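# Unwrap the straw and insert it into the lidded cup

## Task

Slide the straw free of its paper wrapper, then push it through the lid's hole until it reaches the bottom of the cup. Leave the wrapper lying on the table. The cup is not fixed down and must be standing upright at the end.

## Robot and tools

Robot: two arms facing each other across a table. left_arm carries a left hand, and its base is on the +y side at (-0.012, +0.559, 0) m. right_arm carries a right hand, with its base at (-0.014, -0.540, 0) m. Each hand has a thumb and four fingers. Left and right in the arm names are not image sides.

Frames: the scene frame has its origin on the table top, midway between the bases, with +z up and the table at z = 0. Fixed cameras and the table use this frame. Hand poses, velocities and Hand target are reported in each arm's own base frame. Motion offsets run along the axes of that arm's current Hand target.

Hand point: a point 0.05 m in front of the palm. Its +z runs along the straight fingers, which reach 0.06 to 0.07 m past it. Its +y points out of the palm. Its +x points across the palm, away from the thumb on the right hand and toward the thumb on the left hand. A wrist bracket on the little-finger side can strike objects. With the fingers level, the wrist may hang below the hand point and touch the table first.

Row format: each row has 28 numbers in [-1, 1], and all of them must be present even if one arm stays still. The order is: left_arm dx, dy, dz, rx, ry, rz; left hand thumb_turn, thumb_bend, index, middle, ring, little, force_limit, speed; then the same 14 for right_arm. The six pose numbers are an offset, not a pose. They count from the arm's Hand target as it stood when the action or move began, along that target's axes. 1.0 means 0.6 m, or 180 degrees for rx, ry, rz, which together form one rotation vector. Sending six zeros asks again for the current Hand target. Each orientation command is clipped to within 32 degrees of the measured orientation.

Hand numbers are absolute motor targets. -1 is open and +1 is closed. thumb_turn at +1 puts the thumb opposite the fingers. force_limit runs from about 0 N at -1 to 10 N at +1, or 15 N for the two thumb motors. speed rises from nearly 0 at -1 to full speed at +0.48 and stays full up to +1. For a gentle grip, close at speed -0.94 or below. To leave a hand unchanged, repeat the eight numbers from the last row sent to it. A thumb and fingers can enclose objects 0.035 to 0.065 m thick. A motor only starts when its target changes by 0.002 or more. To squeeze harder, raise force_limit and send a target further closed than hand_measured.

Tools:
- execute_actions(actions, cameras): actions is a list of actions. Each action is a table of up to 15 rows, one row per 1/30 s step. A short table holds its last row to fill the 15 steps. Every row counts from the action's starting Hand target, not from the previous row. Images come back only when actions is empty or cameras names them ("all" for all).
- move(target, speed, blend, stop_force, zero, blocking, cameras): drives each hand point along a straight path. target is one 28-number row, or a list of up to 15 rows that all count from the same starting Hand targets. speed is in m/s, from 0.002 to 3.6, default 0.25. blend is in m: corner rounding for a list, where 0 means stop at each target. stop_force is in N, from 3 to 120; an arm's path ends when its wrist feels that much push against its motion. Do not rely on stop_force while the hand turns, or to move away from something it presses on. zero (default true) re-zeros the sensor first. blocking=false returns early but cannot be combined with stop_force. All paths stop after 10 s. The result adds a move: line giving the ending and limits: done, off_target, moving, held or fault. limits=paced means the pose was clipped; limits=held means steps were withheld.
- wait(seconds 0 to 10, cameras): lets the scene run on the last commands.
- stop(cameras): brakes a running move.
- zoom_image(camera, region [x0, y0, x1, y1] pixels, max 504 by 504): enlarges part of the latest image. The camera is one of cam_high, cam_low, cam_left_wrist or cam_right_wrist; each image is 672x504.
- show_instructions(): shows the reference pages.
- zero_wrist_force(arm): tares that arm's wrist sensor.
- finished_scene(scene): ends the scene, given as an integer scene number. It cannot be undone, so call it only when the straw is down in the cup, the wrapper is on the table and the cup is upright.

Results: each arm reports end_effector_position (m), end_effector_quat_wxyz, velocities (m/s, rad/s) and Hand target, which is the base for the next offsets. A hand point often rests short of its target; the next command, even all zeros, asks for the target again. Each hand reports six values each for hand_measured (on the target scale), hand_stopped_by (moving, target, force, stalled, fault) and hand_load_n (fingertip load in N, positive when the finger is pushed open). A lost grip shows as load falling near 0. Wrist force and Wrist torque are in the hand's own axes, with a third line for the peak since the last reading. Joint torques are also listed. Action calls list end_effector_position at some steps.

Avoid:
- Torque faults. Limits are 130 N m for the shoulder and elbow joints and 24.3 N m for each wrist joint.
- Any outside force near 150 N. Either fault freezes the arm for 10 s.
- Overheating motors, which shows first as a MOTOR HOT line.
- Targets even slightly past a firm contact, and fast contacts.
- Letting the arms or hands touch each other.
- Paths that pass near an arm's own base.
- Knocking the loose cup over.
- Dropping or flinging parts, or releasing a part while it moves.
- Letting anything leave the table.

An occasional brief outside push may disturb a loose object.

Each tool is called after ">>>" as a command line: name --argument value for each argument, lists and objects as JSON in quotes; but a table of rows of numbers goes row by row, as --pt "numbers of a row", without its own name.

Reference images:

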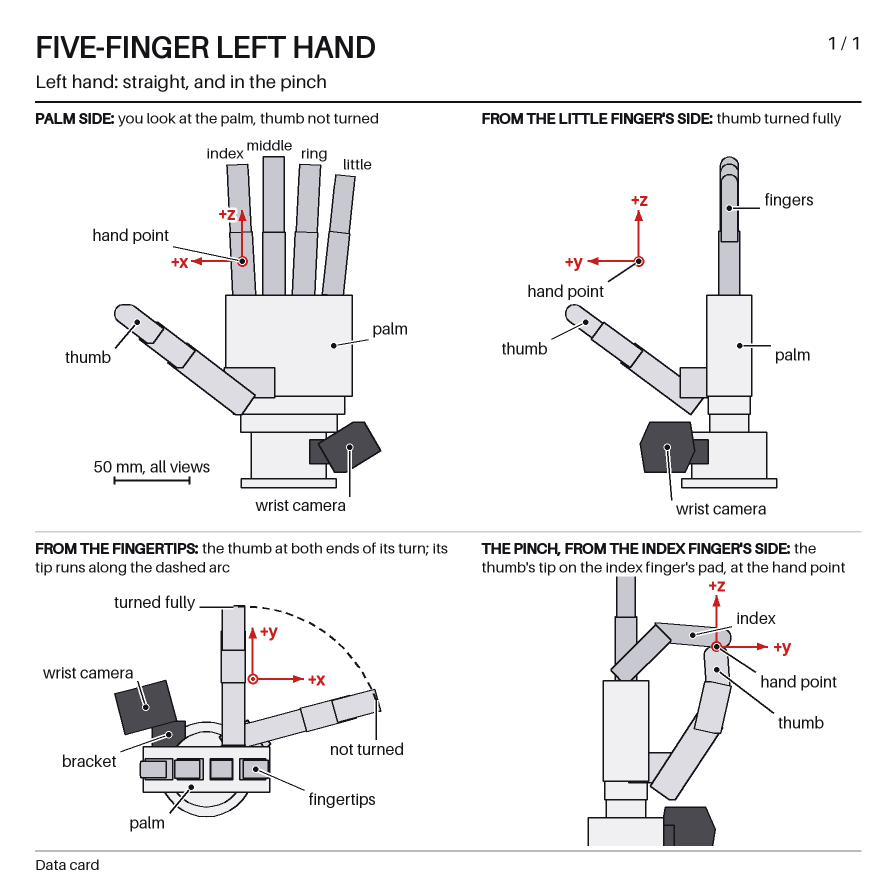

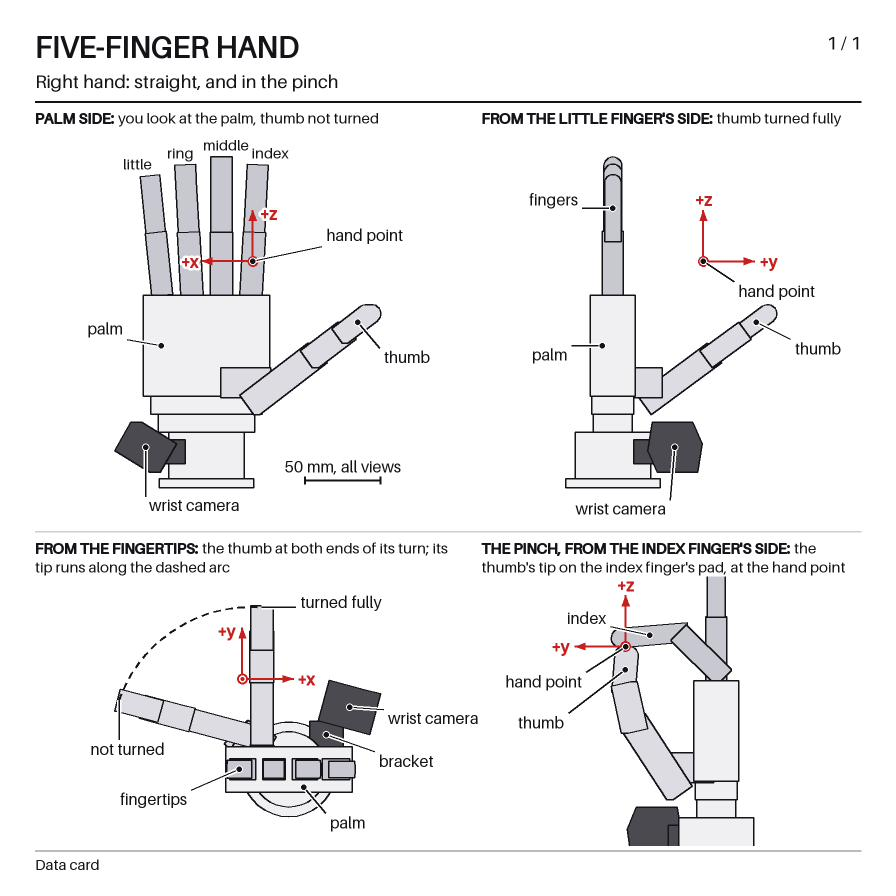

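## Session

>>> execute_actions --actions '[]'

Scene clock: 0.00 s.
left_arm: end_effector_position=(+0.7026, -0.0066, +0.1046) hand_measured=(-1.000, -1.000, -1.000, -1.000, -1.000, -1.000) hand_load_n=(+0.0, +0.0, +0.0, +0.0, +0.0, +0.0) hand_stopped_by=(target, target, target, target, target, target) hand_force_limit=0.00 hand_speed=-0.80 end_effector_quat_wxyz=(-0.084, +0.735, +0.651, +0.172) | right_arm: end_effector_position=(+0.0927, -0.1950, +0.3012) hand_measured=(-1.000, -1.000, -1.000, -1.000, -1.000, -1.000) hand_load_n=(+0.0, +0.0, +0.0, +0.0, +0.0, +0.0) hand_stopped_by=(target, target, target, target, target, target) hand_force_limit=0.00 hand_speed=-0.80 end_effector_quat_wxyz=(+0.009, -0.200, +0.951, +0.238)
Joint positions: left_arm=[3.174 -2.427 -0.987 2.008 -1.919 0.184] | right_arm=[-1.643 -1.381 1.725 1.695 1.682 -3.601]
Joint velocities: within noise
Joint torques (N m): no reading
Wrist force (N): no reading
Wrist torque (N m): no reading
Wrist force, peak (N): no reading
Hand target: left_arm +0.7026, -0.0066, +0.1046; -0.084, +0.735, +0.651, +0.172 | right_arm +0.0927, -0.1950, +0.3012; +0.009, -0.200, +0.951, +0.238
camera_calibration:
cam_left_wrist: T_world_to_cam=[[-0.926201, 0.37522, -0.0369059, 0.657828], [0.209798, 0.594239, 0.776444, -0.220898], [0.313268, 0.7114, -0.629105, -0.0342446], [0, 0, 0, 1]] pos_world=[0.666353, -0.0912028, 0.174249]
cam_right_wrist: T_world_to_cam=[[-0.639417, 0.676883, 0.364659, 0.0890681], [0.696784, 0.309657, 0.646997, -0.196416], [0.325022, 0.667789, -0.669641, 0.413751], [0, 0, 0, 1]] pos_world=[0.0593332, -0.275765, 0.371666]

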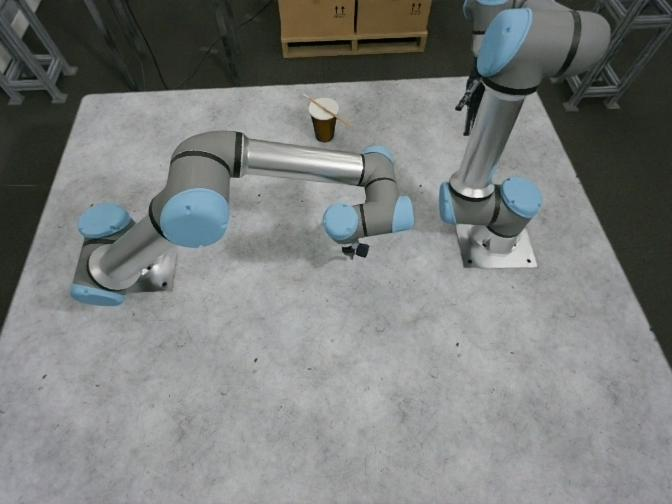

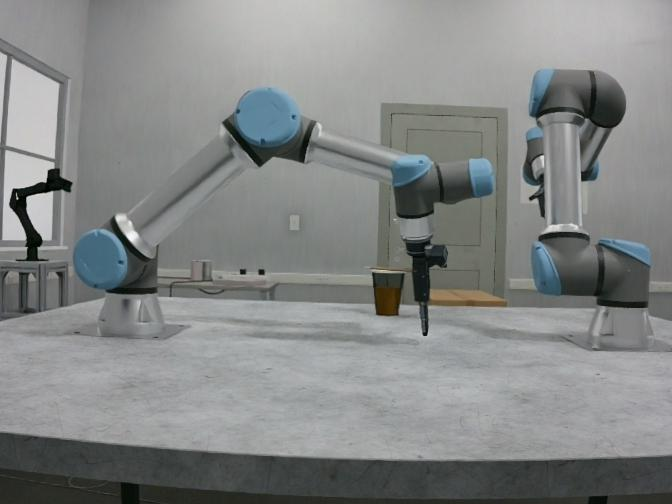

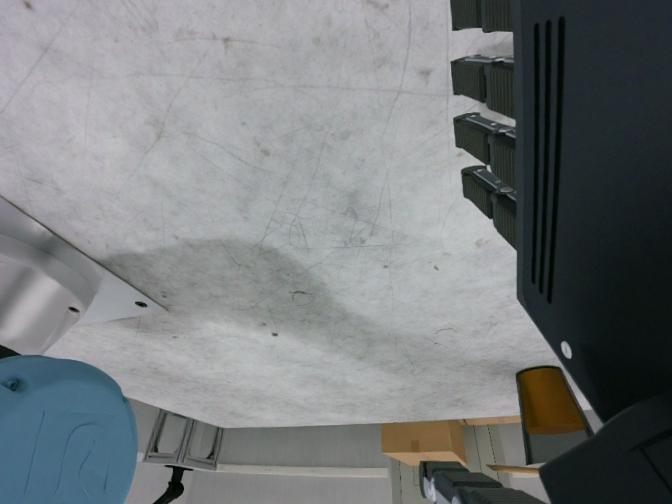

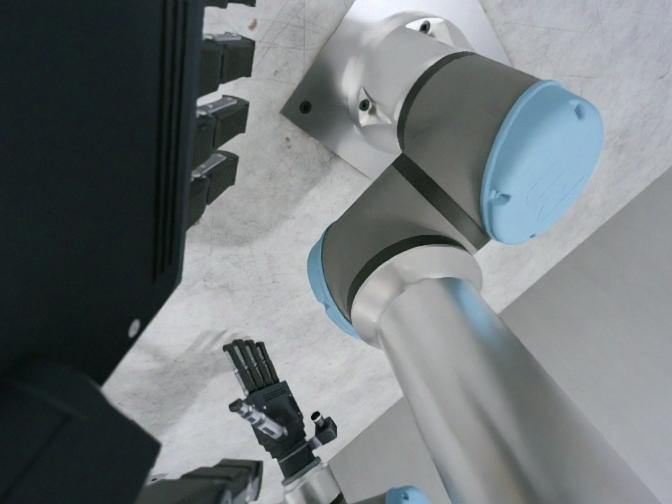

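>>> zoom_image --camera "cam_high" --region '[280, 70, 380, 160]'

>>> zoom_image --camera "cam_low" --region '[340, 240, 460, 340]'

Scaled by 5.040.

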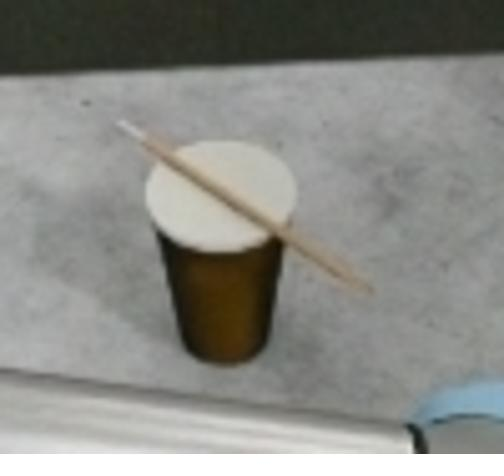

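Scaled by 4.200.

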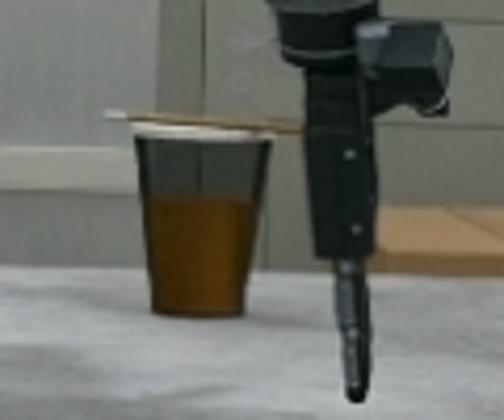

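>>> move --pt "0.0292 0.0081 -0.075 0.0274 -0.032 -0.0915 1 -0.05 -1 -0.2 -1 -1 0.5 -0.3 -0.342 -0.0429 -0.1649 -0.0923 -0.2447 0.2236 1 -0.01 -1 -1 -1 -1 0.95 -0.3" --pt "0.0585 0.0162 -0.15 0.0548 -0.0641 -0.1831 1 -0.05 -1 -0.2 -1 -1 0.5 -0.3 -0.387 -0.215 -0.4202 -0.3465 -0.425 0.4758 1 -0.01 -1 -1 -1 -1 0.95 -0.3" --pt "0.0877 0.0243 -0.2249 0.0822 -0.0961 -0.2746 1 -0.05 -1 -0.2 -1 -1 0.5 -0.3 -0.1968 -0.391 -0.454 0.598 0.432 -0.533 1 -0.01 -1 -1 -1 -1 0.95 -0.3" --speed 0.5 --blend 0.05

Scene clock: 266.83 s.
left_arm: end_effector_position=(+0.7011, -0.0064, +0.2495) hand_measured=(+1.000, -0.050, -1.000, -0.200, -1.000, -1.000) hand_load_n=(+0.0, +0.0, +0.0, +0.0, +0.0, +0.0) hand_stopped_by=(target, target, target, target, target, target) hand_force_limit=0.50 hand_speed=-0.30 end_effector_quat_wxyz=(+0.045, +0.410, +0.911, +0.019) | right_arm: end_effector_position=(+0.3128, -0.4640, +0.4508) hand_measured=(+1.000, -0.010, -1.000, -1.000, -1.000, -1.000) hand_load_n=(+0.0, +0.0, +0.0, +0.0, +0.0, +0.0) hand_stopped_by=(target, target, target, target, target, target) hand_force_limit=0.95 hand_speed=-0.30 end_effector_quat_wxyz=(+0.178, +0.685, -0.177, +0.684)
Joint positions: left_arm=[3.241 -2.691 -0.035 1.252 -1.559 -0.625] | right_arm=[-1.606 -1.691 2.233 2.603 -0.471 -1.575]
Joint torques (N m): left_arm=[-1.22 46.3 25.8 -3.52 -2.57 2.17] | right_arm=[-6.33 -1.07 -10.86 -1.03 -1.03 1.03]
Wrist force (N): left_arm=[-0.2 -0.2 0.7] | right_arm=[0.7 0.9 1.5]
Wrist torque (N m): left_arm=[-0.13 0.09 0.12] | right_arm=[0.23 -0.17 -0.21]
Wrist force, peak (N): left_arm=[-0.3 -0.5 0.7] | right_arm=[0.1 2.1 1.5]
Hand target: left_arm +0.7026, -0.0066, +0.2501; +0.000, +0.398, +0.917, +0.000 | right_arm +0.3127, -0.4641, +0.4507; +0.178, +0.685, -0.177, +0.684
Off the commanded pose: left_arm 0.002 m, 6 deg | right_arm 0.000 m, 0 deg.
elbow stopped short (left arm): the move would have taken joint 3 (elbow) straighter than the controller allows.
move: off_target (left_arm)

>>> move --pt "0.1 0.08 0.01 -0.1944 0 0 1 -0.05 -1 -0.2 -1 -1 0.5 -0.3 0 0 0 0 0 0 1 -0.01 -1 -1 -1 -1 0.95 -0.3" --pt "0.5635 0.4187 0.0333 -0.1944 0 0 1 -0.05 -1 -0.2 -1 -1 0.5 -0.3 0 0 0 0 0 0 1 -0.01 -1 -1 -1 -1 0.95 -0.3" --speed 0.4 --blend 0.04 --cameras '["cam_high","cam_left_wrist"]'

>>> zoom_image --camera "cam_left_wrist" --region '[180, 100, 560, 480]'

Scene clock: 316.07 s.
left_arm: end_effector_position=(+0.6550, +0.4118, +0.2300) hand_measured=(+1.000, -0.050, -1.000, -0.200, -1.000, -1.000) hand_load_n=(+0.0, +0.0, -0.5, +0.0, +0.0, +0.0) hand_stopped_by=(target, target, target, target, target, target) hand_force_limit=0.50 hand_speed=-0.30 end_effector_quat_wxyz=(+0.120, +0.379, +0.875, +0.276) | right_arm: end_effector_position=(+0.3127, -0.4641, +0.4507) hand_measured=(+1.000, -0.010, -1.000, -1.000, -1.000, -1.000) hand_load_n=(+0.0, +0.0, +0.0, +0.0, +0.0, +0.0) hand_stopped_by=(target, target, target, target, target, target) hand_force_limit=0.95 hand_speed=-0.30 end_effector_quat_wxyz=(+0.178, +0.685, -0.177, +0.684)
Joint positions: left_arm=[3.817 -2.259 -0.967 2.265 -1.615 -0.064] | right_arm=[-1.606 -1.69 2.233 2.603 -0.472 -1.575]
Joint torques (N m): left_arm=[8.1 41.94 15.48 0.31 -1.74 1.13] | right_arm=[-6.19 -3.53 -10.37 -2.9 0.73 1.11]
Wrist force (N): left_arm=[0.2 0.1 0.1] | right_arm=[0.5 0.9 1.5]
Wrist torque (N m): left_arm=[0.04 -0.01 0.08] | right_arm=[0.24 -0.13 -0.23]
Wrist force, peak (N): left_arm=[2.5 1.7 0.9] | right_arm=[0.9 0.8 1.6]
Hand target: left_arm +0.6550, +0.4119, +0.2299; +0.120, +0.380, +0.875, +0.276 | right_arm +0.3127, -0.4641, +0.4507; +0.178, +0.685, -0.177, +0.684
Off the commanded pose: left_arm 0.000 m, 0 deg | right_arm 0.000 m, 0 deg.
move: done
camera_calibration:
cam_left_wrist: T_world_to_cam=[[-0.735194, -0.349555, -0.580776, 0.759827], [-0.663679, 0.54551, 0.51181, 0.096084], [0.137913, 0.761728, -0.633048, -0.143116], [0, 0, 0, 1]] pos_world=[0.642127, 0.322203, 0.301513]
Images, in order (width x height): cam_high 672x504, cam_left_wrist 672x504.

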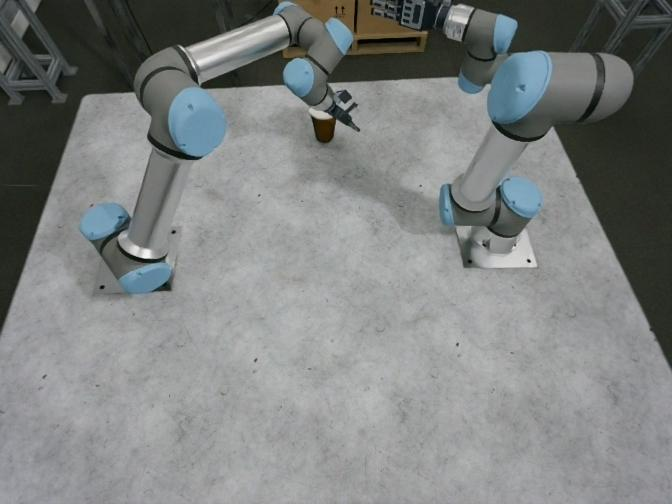

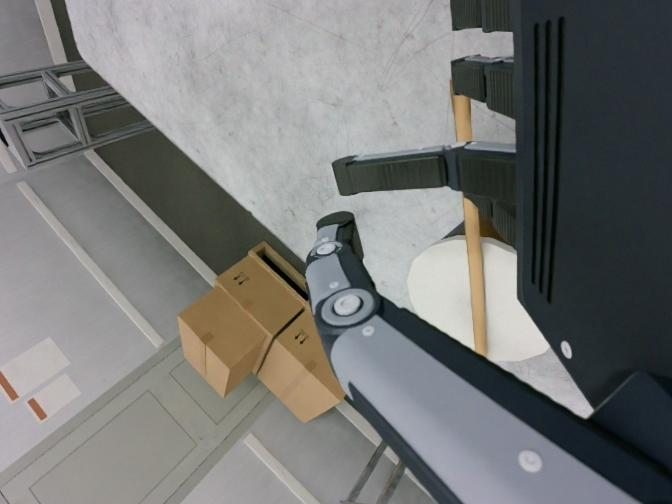

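Scaled by 1.326.

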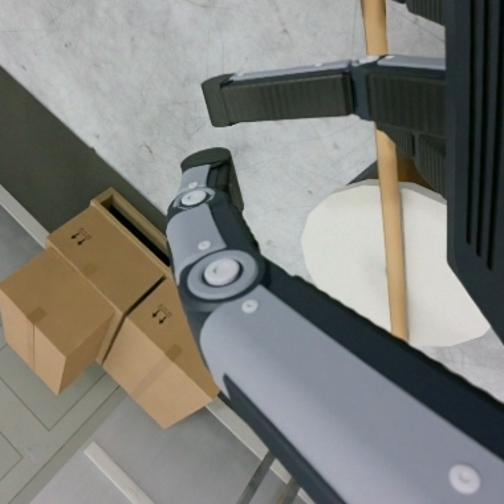

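>>> zoom_image --camera "cam_left_wrist" --region '[430, 50, 520, 140]'

Scaled by 5.600.

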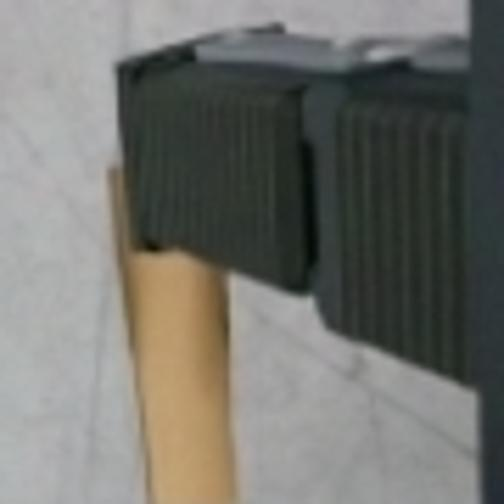

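>>> move --pt "0 -0.02 -0.05 0 0 0 1 -0.05 -1 -0.35 -1 -1 0.5 -0.3 0 0 0 0 0 0 1 -0.01 -1 -1 -1 -1 0.95 -0.3" --pt "-0.0288 -0.113 -0.05 0 0 0 1 -0.05 -1 -0.35 -1 -1 0.5 -0.3 0 0 0 0 0 0 1 -0.01 -1 -1 -1 -1 0.95 -0.3" --pt "-0.0288 -0.113 0.05 0 0 0 1 -0.05 -1 -0.35 -1 -1 0.5 -0.3 0 0 0 0 0 0 1 -0.01 -1 -1 -1 -1 0.95 -0.3" --speed 0.25 --blend 0.01 --cameras '["cam_left_wrist"]'

>>> zoom_image --camera "cam_left_wrist" --region '[270, 100, 470, 300]'

Scene clock: 377.07 s.
left_arm: end_effector_position=(+0.6388, +0.3731, +0.1666) hand_measured=(+1.000, -0.050, -1.000, -0.350, -1.000, -1.000) hand_load_n=(+0.0, +0.0, +0.0, +0.0, +0.0, +0.0) hand_stopped_by=(target, target, target, target, target, target) hand_force_limit=0.50 hand_speed=-0.30 end_effector_quat_wxyz=(+0.120, +0.380, +0.875, +0.276) | right_arm: end_effector_position=(+0.3127, -0.4641, +0.4507) hand_measured=(+1.000, -0.010, -1.000, -1.000, -1.000, -1.000) hand_load_n=(+0.0, +0.0, +0.0, +0.0, +0.0, +0.0) hand_stopped_by=(target, target, target, target, target, target) hand_force_limit=0.95 hand_speed=-0.30 end_effector_quat_wxyz=(+0.178, +0.685, -0.177, +0.684)
Joint positions: left_arm=[3.78 -2.208 -1.218 2.463 -1.636 -0.094] | right_arm=[-1.606 -1.69 2.233 2.603 -0.471 -1.575]
Joint torques (N m): left_arm=[-6.95 34.02 8.75 -0.85 -2.52 -2.03] | right_arm=[-6.38 -5.38 -11.88 -3.13 1.74 0.41]
Wrist force (N): left_arm=[0.1 0.4 0.0] | right_arm=[0.5 0.7 1.4]
Wrist torque (N m): left_arm=[0.07 0.01 -0.03] | right_arm=[0.22 -0.13 -0.23]
Wrist force, peak (N): left_arm=[0.8 1.1 2.1] | right_arm=[0.7 1.0 1.7]
Hand target: left_arm +0.6388, +0.3731, +0.1665; +0.120, +0.380, +0.875, +0.276 | right_arm +0.3127, -0.4641, +0.4507; +0.178, +0.685, -0.177, +0.684
Off the commanded pose: left_arm 0.000 m, 0 deg | right_arm 0.000 m, 0 deg.
move: done
camera_calibration:
cam_left_wrist: T_world_to_cam=[[-0.735164, -0.349481, -0.580859, 0.697513], [-0.663669, 0.545645, 0.511678, 0.138933], [0.138121, 0.761666, -0.633078, -0.151567], [0, 0, 0, 1]] pos_world=[0.625927, 0.283403, 0.238113]
Images, in order (width x height): cam_left_wrist 672x504.

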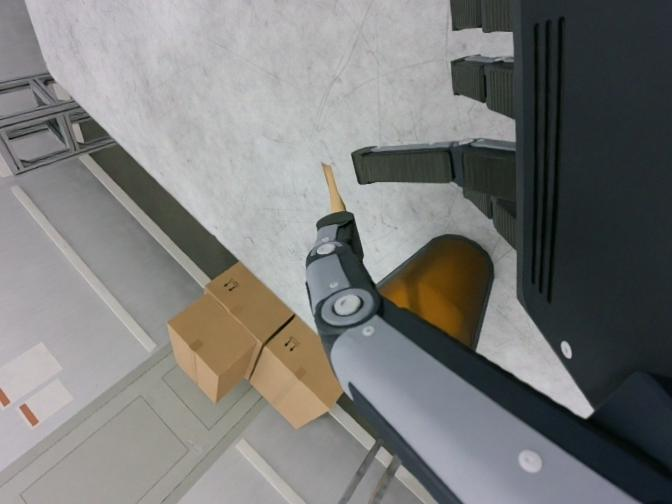

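Scaled by 2.520.

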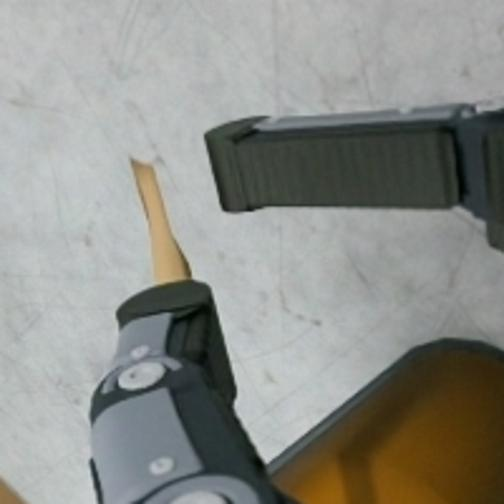

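>>> move --pt "0 0 0.065 0 0 0 1 -0.05 -1 -0.35 -1 -1 0.5 -0.3 0 0 0 0 0 0 1 -0.01 -1 -1 -1 -1 0.95 -0.3" --pt "0 0 0.065 0 0 0 1 -0.05 -1 0.7 -1 -1 0.95 -0.85 0 0 0 0 0 0 1 -0.01 -1 -1 -1 -1 0.95 -0.3" --speed 0.12 --cameras '["cam_left_wrist","cam_high"]'

>>> zoom_image --camera "cam_left_wrist" --region '[270, 130, 470, 330]'

>>> zoom_image --camera "cam_high" --region '[290, 70, 390, 160]'

Scene clock: 394.13 s.
left_arm: end_effector_position=(+0.6551, +0.3883, +0.1345) hand_measured=(+1.000, -0.050, -1.000, +0.240, -1.000, -1.000) hand_load_n=(-0.5, +1.5, +0.0, +12.0, +0.0, +0.0) hand_stopped_by=(target, target, target, force, target, target) hand_force_limit=0.95 hand_speed=-0.85 end_effector_quat_wxyz=(+0.120, +0.380, +0.875, +0.276) | right_arm: end_effector_position=(+0.3127, -0.4641, +0.4507) hand_measured=(+1.000, -0.010, -1.000, -1.000, -1.000, -1.000) hand_load_n=(+0.5, +0.0, +0.0, +0.0, +0.0, +0.0) hand_stopped_by=(target, target, target, target, target, target) hand_force_limit=0.95 hand_speed=-0.30 end_effector_quat_wxyz=(+0.178, +0.685, -0.177, +0.684)
Joint positions: left_arm=[3.784 -2.284 -1.174 2.494 -1.633 -0.09] | right_arm=[-1.606 -1.69 2.233 2.603 -0.471 -1.575]
Joint torques (N m): left_arm=[-2.02 40.03 7.69 -2.62 -2.62 -1.8] | right_arm=[-5.55 -7.65 -10.64 -3.16 1.5 -0.54]
Wrist force (N): left_arm=[-0.1 0.3 -0.2] | right_arm=[0.7 0.7 1.3]
Wrist torque (N m): left_arm=[0.08 0.06 -0.04] | right_arm=[0.23 -0.15 -0.22]
Wrist force, peak (N): left_arm=[0.2 0.3 1.2] | right_arm=[0.8 0.9 1.7]
Hand target: left_arm +0.6551, +0.3883, +0.1345; +0.120, +0.380, +0.875, +0.276 | right_arm +0.3127, -0.4641, +0.4507; +0.178, +0.685, -0.177, +0.684
Off the commanded pose: left_arm 0.000 m, 0 deg | right_arm 0.000 m, 0 deg.
move: done
camera_calibration:
cam_left_wrist: T_world_to_cam=[[-0.735243, -0.349516, -0.580738, 0.696307], [-0.663625, 0.545534, 0.511853, 0.157863], [0.137912, 0.761729, -0.633047, -0.185699], [0, 0, 0, 1]] pos_world=[0.642327, 0.298703, 0.206014]
Images, in order (width x height): cam_high 672x504, cam_left_wrist 672x504.

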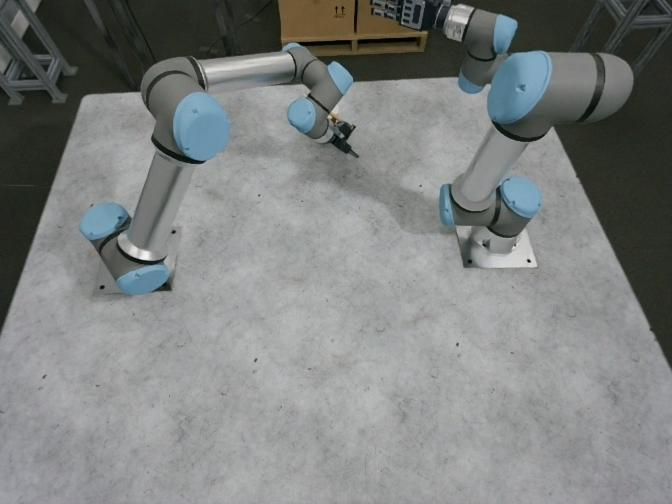

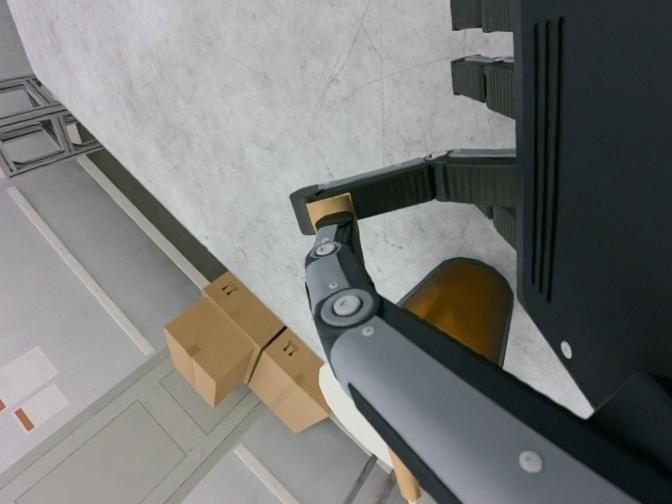

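Scaled by 2.520.

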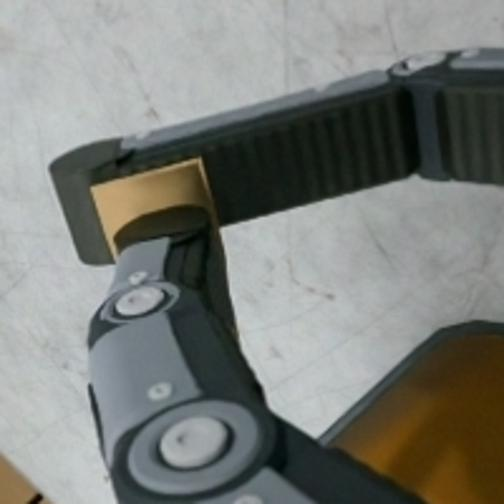

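Scaled by 5.040.

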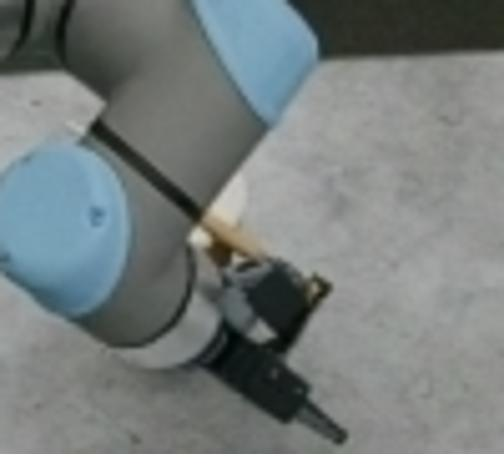

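>>> move --pt "0.0228 0.0565 -0.1232 0 0 0 1 -0.05 -1 0.7 -1 -1 0.95 -0.85 0 -0.08 0.01 0 0 0 1 -0.01 -1 -1 -1 -1 0.95 -0.3" --pt "0.1368 -0.0082 -0.261 -0.269 0.2108 0.4761 1 -0.05 -1 0.7 -1 -1 0.95 -0.85 0.0138 -0.4235 0.0455 0 0 0 1 -0.01 -1 -1 -1 -1 0.95 -0.3" --speed 0.35 --blend 0.03 --cameras '["all"]'

>>> zoom_image --camera "cam_low" --region '[300, 130, 440, 330]'

>>> zoom_image --camera "cam_high" --region '[270, 40, 400, 160]'

Scene clock: 448.73 s.
left_arm: end_effector_position=(+0.5305, +0.3842, +0.2600) hand_measured=(+1.000, -0.050, -1.000, +0.240, -1.000, -1.000) hand_load_n=(-0.5, +1.5, +0.0, +11.0, +0.0, +0.0) hand_stopped_by=(target, target, target, force, target, target) hand_force_limit=0.95 hand_speed=-0.85 end_effector_quat_wxyz=(-0.218, +0.673, +0.218, +0.673) | right_arm: end_effector_position=(+0.4599, -0.2552, +0.4585) hand_measured=(+1.000, -0.010, -1.000, -1.000, -1.000, -1.000) hand_load_n=(+0.0, +0.0, +0.0, +0.0, +0.0, +0.0) hand_stopped_by=(target, target, target, target, target, target) hand_force_limit=0.95 hand_speed=-0.30 end_effector_quat_wxyz=(+0.178, +0.685, -0.177, +0.684)
Joint positions: left_arm=[4.248 -1.772 -2.061 3.832 -1.091 1.571] | right_arm=[-0.783 -1.799 2.295 2.648 -1.294 -1.573]
Joint torques (N m): left_arm=[-0.81 18.93 27.34 1.02 -0.19 0.61] | right_arm=[0.13 -21.18 -11.24 -2.62 0.68 1.28]
Wrist force (N): left_arm=[0.5 -0.5 1.0] | right_arm=[0.8 1.0 1.6]
Wrist torque (N m): left_arm=[0.10 0.03 0.02] | right_arm=[0.25 -0.13 -0.29]
Wrist force, peak (N): left_arm=[0.5 1.8 -2.0] | right_arm=[0.6 2.3 1.3]
Hand target: left_arm +0.5305, +0.3842, +0.2600; -0.218, +0.673, +0.218, +0.673 | right_arm +0.4599, -0.2552, +0.4586; +0.178, +0.685, -0.177, +0.684
Off the commanded pose: left_arm 0.000 m, 0 deg | right_arm 0.000 m, 0 deg.
move: done
camera_calibration:
cam_left_wrist: T_world_to_cam=[[-0.5422, 0.803195, 0.246773, -0.0844176], [-0.273464, -0.446381, 0.852034, 0.0988557], [0.794504, 0.394489, 0.461673, -0.577739], [0, 0, 0, 1]] pos_world=[0.440279, 0.339843, 0.20333]
cam_right_wrist: T_world_to_cam=[[-0.432342, -0.85221, 0.29465, -0.146128], [-0.559817, -0.00248589, -0.828613, 0.639448], [0.706885, -0.523194, -0.476007, -0.128324], [0, 0, 0, 1]] pos_world=[0.385506, -0.190081, 0.511828]

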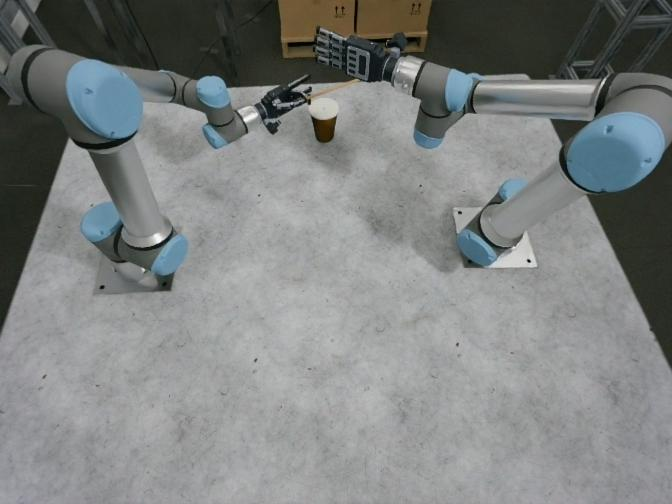

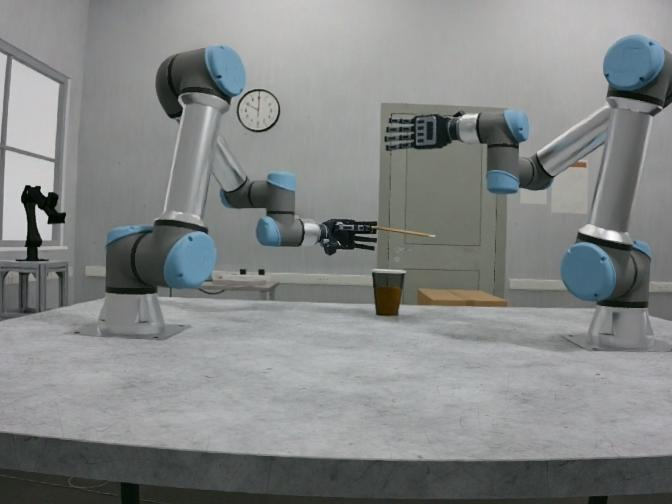

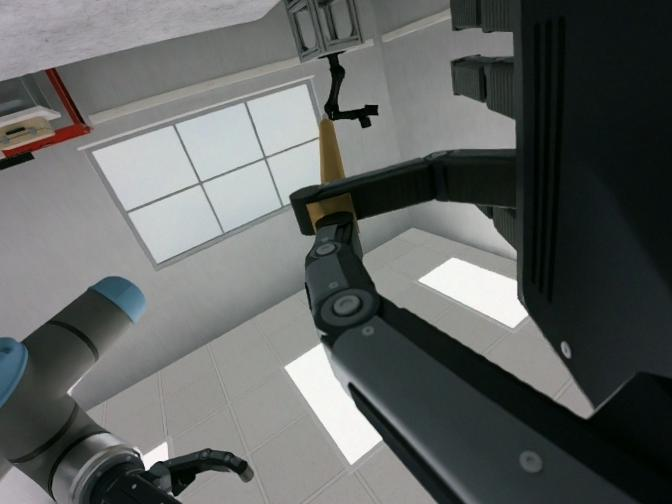

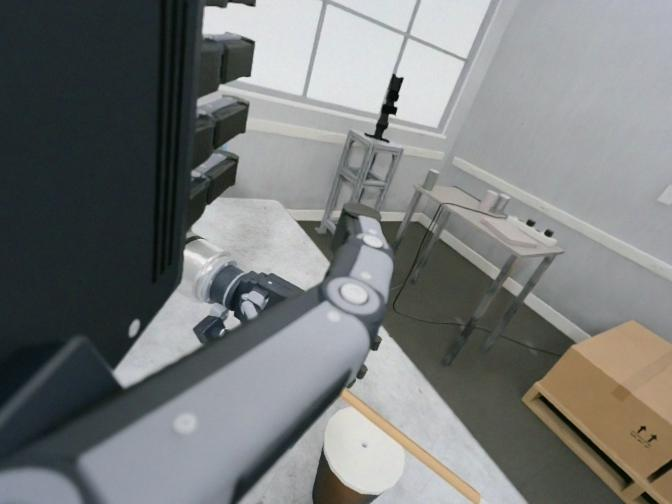

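Scaled by 2.520.

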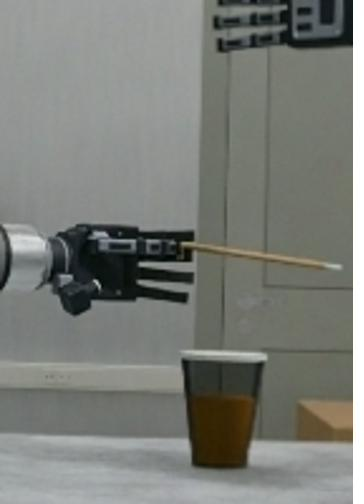

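Scaled by 3.877.

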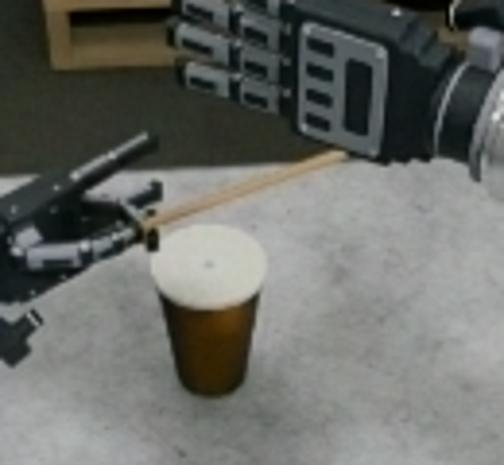

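>>> move --pt "0.1 -0.012 -0.03 0 0 0 1 -0.05 -1 0.7 -1 -1 0.95 -0.85 -0.0138 0.2 -0.0453 0 0 0 1 -0.01 -1 -1 -1 -1 0.95 -0.3" --pt "0.1833 -0.024 -0.0645 0 0 0.5 1 -0.05 -1 0.7 -1 -1 0.95 -0.85 -0.0138 0.4235 -0.0453 0 0 0 1 -0.01 -1 -1 -1 -1 0.95 -0.3" --pt "0.1833 -0.024 -0.0645 0 0 1.0 1 -0.05 -1 0.7 -1 -1 0.95 -0.85 -0.0138 0.4235 -0.0453 0 0 0 1 -0.01 -1 -1 -1 -1 0.95 -0.3" --speed 0.4 --blend 0.03 --cameras '["cam_high","cam_low","cam_left_wrist"]'

>>> zoom_image --camera "cam_low" --region '[300, 130, 440, 330]'

>>> zoom_image --camera "cam_left_wrist" --region '[240, 130, 520, 410]'

Scene clock: 508.47 s.
left_arm: end_effector_position=(+0.4908, +0.3732, +0.3699) hand_measured=(+1.000, -0.050, -1.000, +0.240, -1.000, -1.000) hand_load_n=(-0.5, +2.0, +0.0, +11.0, +0.0, +0.0) hand_stopped_by=(target, target, target, force, target, target) hand_force_limit=0.95 hand_speed=-0.85 end_effector_quat_wxyz=(+0.673, -0.218, +0.673, +0.217) | right_arm: end_effector_position=(+0.3128, -0.4642, +0.4507) hand_measured=(+1.000, -0.010, -1.000, -1.000, -1.000, -1.000) hand_load_n=(+0.0, +0.0, +0.0, +0.0, +0.0, +0.0) hand_stopped_by=(target, target, target, target, target, target) hand_force_limit=0.95 hand_speed=-0.30 end_effector_quat_wxyz=(+0.178, +0.685, -0.177, +0.684)
Joint positions: left_arm=[4.014 -1.48 -1.881 3.36 -1.324 4.712] | right_arm=[-1.606 -1.69 2.232 2.603 -0.472 -1.575]
Joint torques (N m): left_arm=[9.43 23.26 31.3 -0.22 2.52 1.85] | right_arm=[6.73 -24.72 -10.31 1.43 -1.46 1.22]
Wrist force (N): left_arm=[0.3 -0.8 0.7] | right_arm=[0.5 0.8 1.5]
Wrist torque (N m): left_arm=[0.03 0.27 0.34] | right_arm=[0.22 -0.14 -0.23]
Wrist force, peak (N): left_arm=[0.6 -2.3 1.4] | right_arm=[0.9 2.9 1.1]
Hand target: left_arm +0.4908, +0.3733, +0.3700; +0.673, -0.218, +0.673, +0.218 | right_arm +0.3128, -0.4642, +0.4507; +0.178, +0.685, -0.177, +0.684
Off the commanded pose: left_arm 0.000 m, 0 deg | right_arm 0.000 m, 0 deg.
move: done
camera_calibration:
cam_left_wrist: T_world_to_cam=[[0.592695, -0.766694, -0.246765, 0.0873005], [-0.510492, -0.120615, -0.851381, 0.614269], [0.622985, 0.630581, -0.462879, -0.254594], [0, 0, 0, 1]] pos_world=[0.420445, 0.301565, 0.426674]
Images, in order (width x height): cam_high 672x504, cam_low 672x504, cam_left_wrist 672x504.

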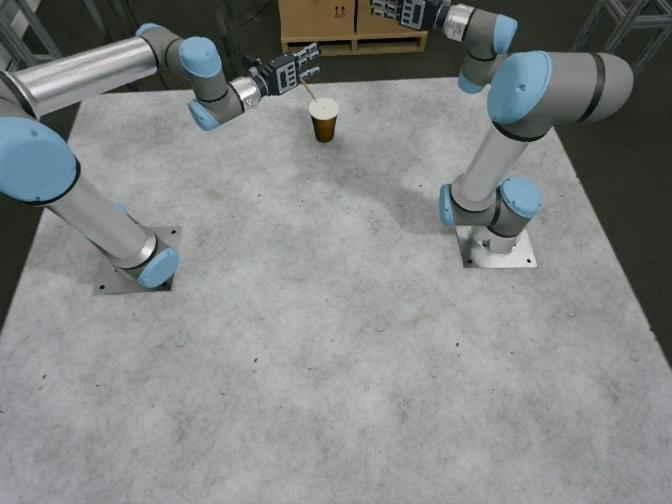

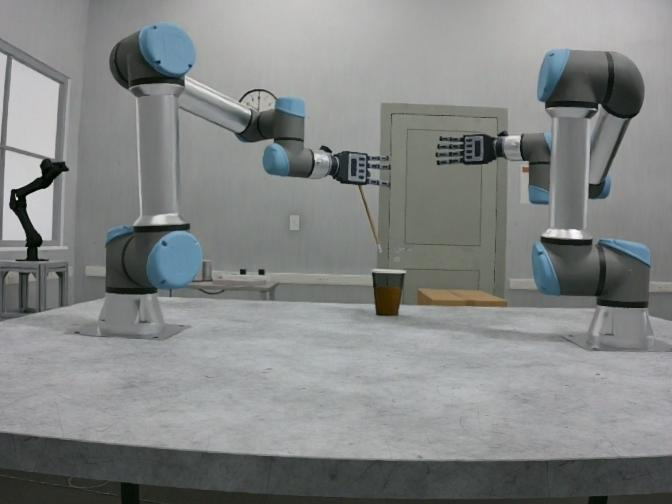

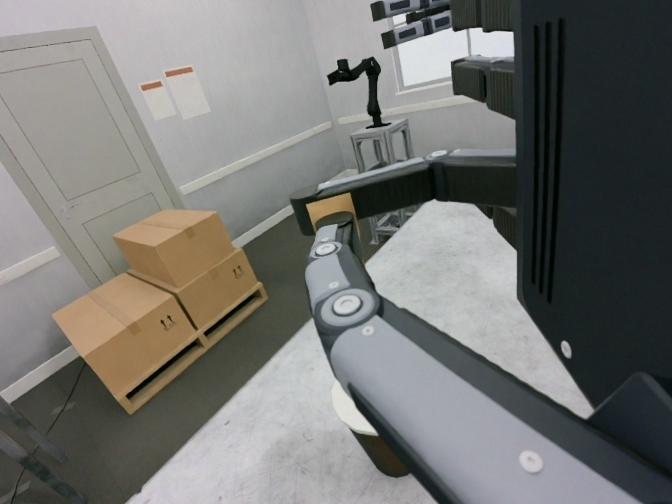

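Scaled by 2.520.

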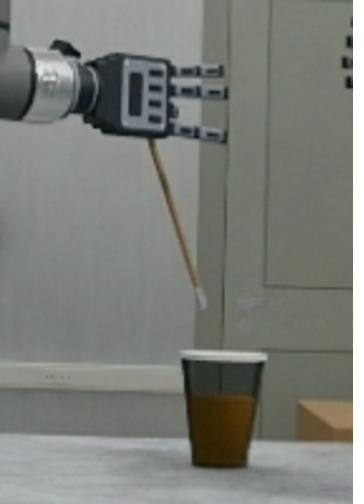

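Scaled by 1.800.

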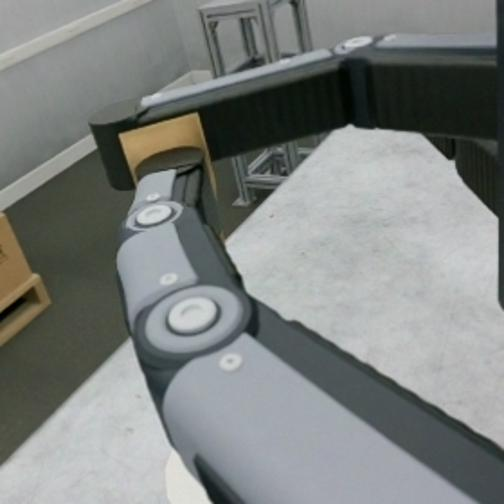

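>>> move --target '[0,0,0,0,-0.12,0,1,-0.05,-1,0.7,-1,-1,0.95,-0.85,0,0,0,0,0,0,1,-0.01,-1,-1,-1,-1,0.95,-0.3]' --speed 0.3 --cameras '["cam_high","cam_low","cam_left_wrist"]'

>>> zoom_image --camera "cam_low" --region '[300, 130, 440, 330]'

>>> zoom_image --camera "cam_left_wrist" --region '[280, 150, 420, 290]'

Scene clock: 516.73 s.
left_arm: end_effector_position=(+0.4908, +0.3733, +0.3700) hand_measured=(+1.000, -0.050, -1.000, +0.240, -1.000, -1.000) hand_load_n=(-0.5, +2.0, +0.0, +11.5, +0.0, +0.0) hand_stopped_by=(target, target, target, force, target, target) hand_force_limit=0.95 hand_speed=-0.85 end_effector_quat_wxyz=(+0.787, -0.173, +0.535, +0.255) | right_arm: end_effector_position=(+0.3128, -0.4642, +0.4507) hand_measured=(+1.000, -0.010, -1.000, -1.000, -1.000, -1.000) hand_load_n=(+0.0, -0.5, +0.0, +0.0, +0.0, +0.0) hand_stopped_by=(target, target, target, target, target, target) hand_force_limit=0.95 hand_speed=-0.30 end_effector_quat_wxyz=(+0.178, +0.685, -0.177, +0.684)
Joint positions: left_arm=[4.01 -1.496 -2.143 4.026 -1.346 4.621] | right_arm=[-1.606 -1.69 2.232 2.603 -0.472 -1.575]
Joint torques (N m): left_arm=[4.04 19.75 22.54 3.62 2.39 1.94] | right_arm=[5.86 -23.38 -11.2 1.37 -1.48 0.88]
Wrist force (N): left_arm=[0.3 -0.9 1.4] | right_arm=[0.8 0.9 1.6]
Wrist torque (N m): left_arm=[0.05 0.32 0.25] | right_arm=[0.23 -0.17 -0.21]
Wrist force, peak (N): left_arm=[0.5 -1.3 1.3] | right_arm=[0.7 1.0 1.7]
Hand target: left_arm +0.4908, +0.3733, +0.3700; +0.787, -0.173, +0.535, +0.255 | right_arm +0.3128, -0.4642, +0.4507; +0.178, +0.685, -0.177, +0.684
Off the commanded pose: left_arm 0.000 m, 0 deg | right_arm 0.000 m, 0 deg.
move: done
camera_calibration:
cam_left_wrist: T_world_to_cam=[[0.664634, -0.714591, -0.218225, 0.0219793], [-0.229174, 0.0830215, -0.969839, 0.444063], [0.711155, 0.694599, -0.108586, -0.452805], [0, 0, 0, 1]] pos_world=[0.409174, 0.293357, 0.386297]
Images, in order (width x height): cam_high 672x504, cam_low 672x504, cam_left_wrist 672x504.

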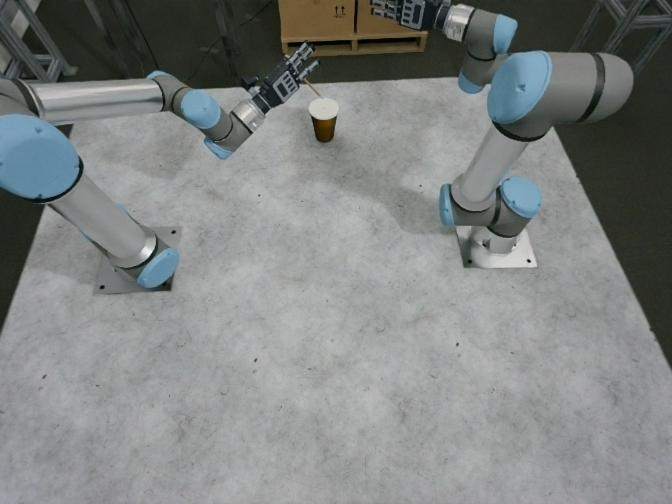

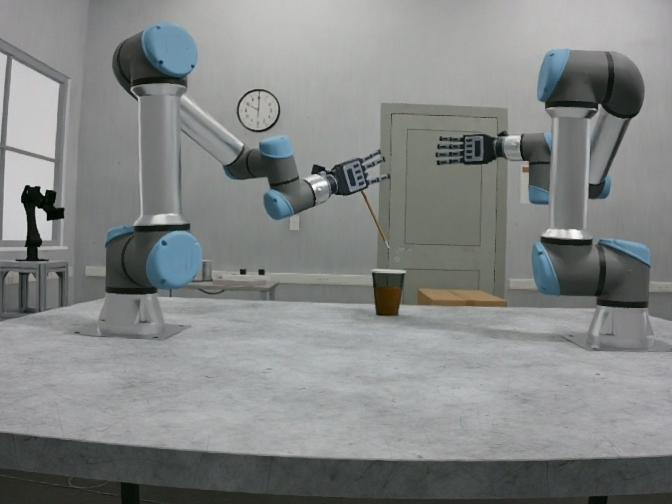

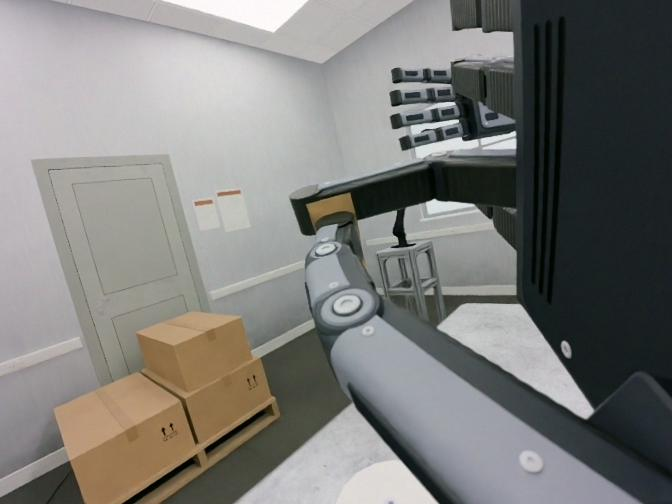

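Scaled by 2.520.

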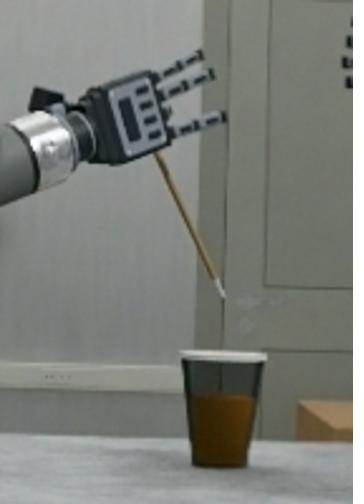

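Scaled by 3.600.

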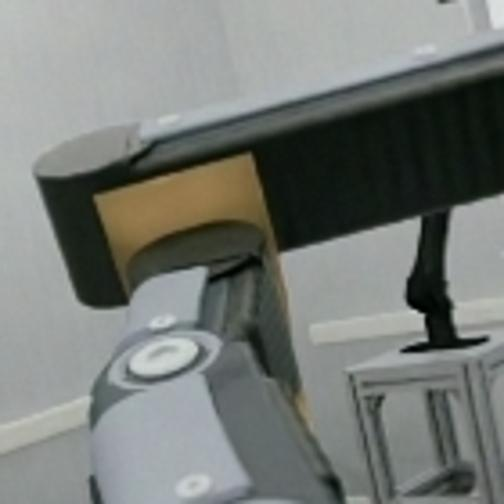

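>>> move --target '[0,0,0,0,0,0,1,-0.05,0.6,0.7,-1,-1,0.5,-0.84,0,0,0,0,0,0,1,-0.01,-1,-1,-1,-1,0.95,-0.3]' --speed 0.3 --cameras '["cam_low","cam_left_wrist"]'

>>> zoom_image --camera "cam_low" --region '[300, 130, 440, 330]'

>>> zoom_image --camera "cam_left_wrist" --region '[280, 150, 420, 290]'

Scene clock: 527.13 s.
left_arm: end_effector_position=(+0.4908, +0.3733, +0.3700) hand_measured=(+1.000, -0.050, +0.196, +0.240, -1.000, -1.000) hand_load_n=(-3.0, +2.5, +9.0, +11.5, +0.0, +0.0) hand_stopped_by=(target, target, force, force, target, target) hand_force_limit=0.50 hand_speed=-0.84 end_effector_quat_wxyz=(+0.787, -0.173, +0.535, +0.255) | right_arm: end_effector_position=(+0.3128, -0.4642, +0.4507) hand_measured=(+1.000, -0.010, -1.000, -1.000, -1.000, -1.000) hand_load_n=(+0.0, +0.0, +0.0, +0.0, +0.0, +0.0) hand_stopped_by=(target, target, target, target, target, target) hand_force_limit=0.95 hand_speed=-0.30 end_effector_quat_wxyz=(+0.178, +0.685, -0.177, +0.684)
Joint positions: left_arm=[4.01 -1.496 -2.143 4.026 -1.346 4.621] | right_arm=[-1.606 -1.69 2.232 2.603 -0.472 -1.575]
Joint torques (N m): left_arm=[6.36 21.05 11.76 1.67 2.16 1.92] | right_arm=[5.88 -25.33 -11.34 1.3 -1.1 0.54]
Wrist force (N): left_arm=[0.7 -0.8 1.2] | right_arm=[0.7 1.1 1.4]
Wrist torque (N m): left_arm=[0.07 0.26 0.27] | right_arm=[0.26 -0.16 -0.21]
Wrist force, peak (N): left_arm=[1.1 -1.0 1.4] | right_arm=[0.8 1.0 1.6]
Hand target: left_arm +0.4908, +0.3733, +0.3700; +0.787, -0.173, +0.535, +0.255 | right_arm +0.3128, -0.4642, +0.4507; +0.178, +0.685, -0.177, +0.684
Off the commanded pose: left_arm 0.000 m, 0 deg | right_arm 0.000 m, 0 deg.
move: done
camera_calibration:
cam_left_wrist: T_world_to_cam=[[0.664714, -0.714511, -0.218243, 0.0220183], [-0.229046, 0.083155, -0.969857, 0.444052], [0.711122, 0.694665, -0.108381, -0.452808], [0, 0, 0, 1]] pos_world=[0.409074, 0.293357, 0.386396]
Images, in order (width x height): cam_low 672x504, cam_left_wrist 672x504.

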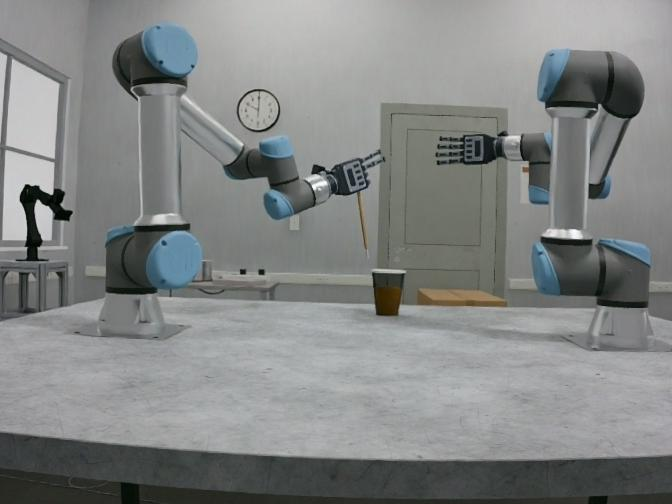

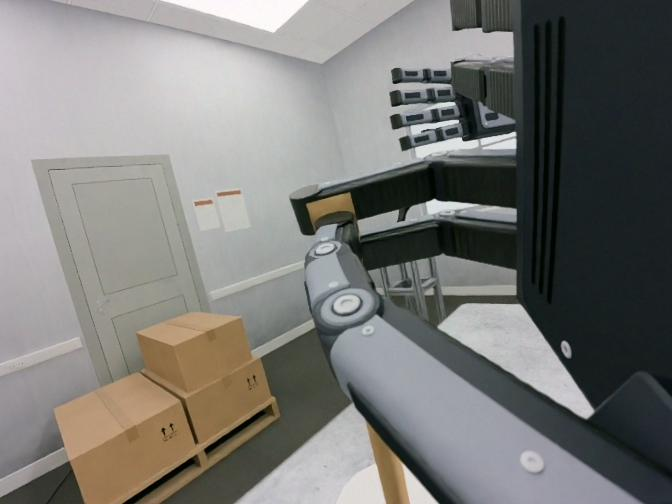

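Scaled by 2.520.

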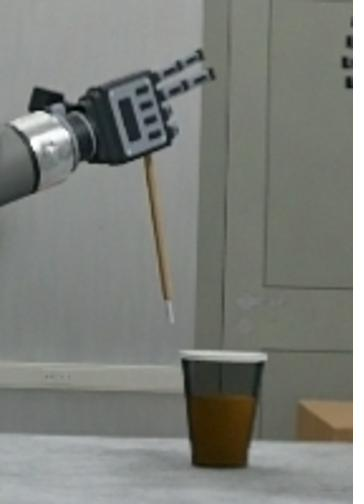

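Scaled by 3.600.

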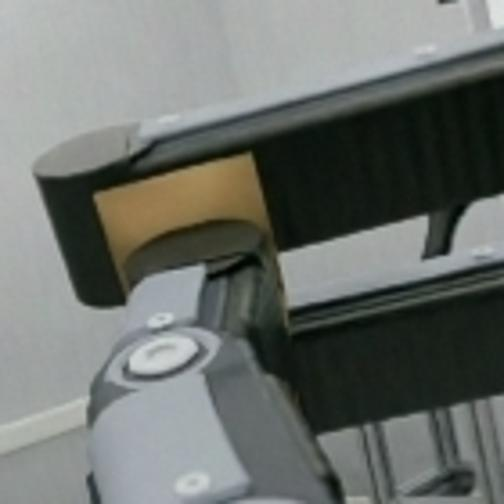

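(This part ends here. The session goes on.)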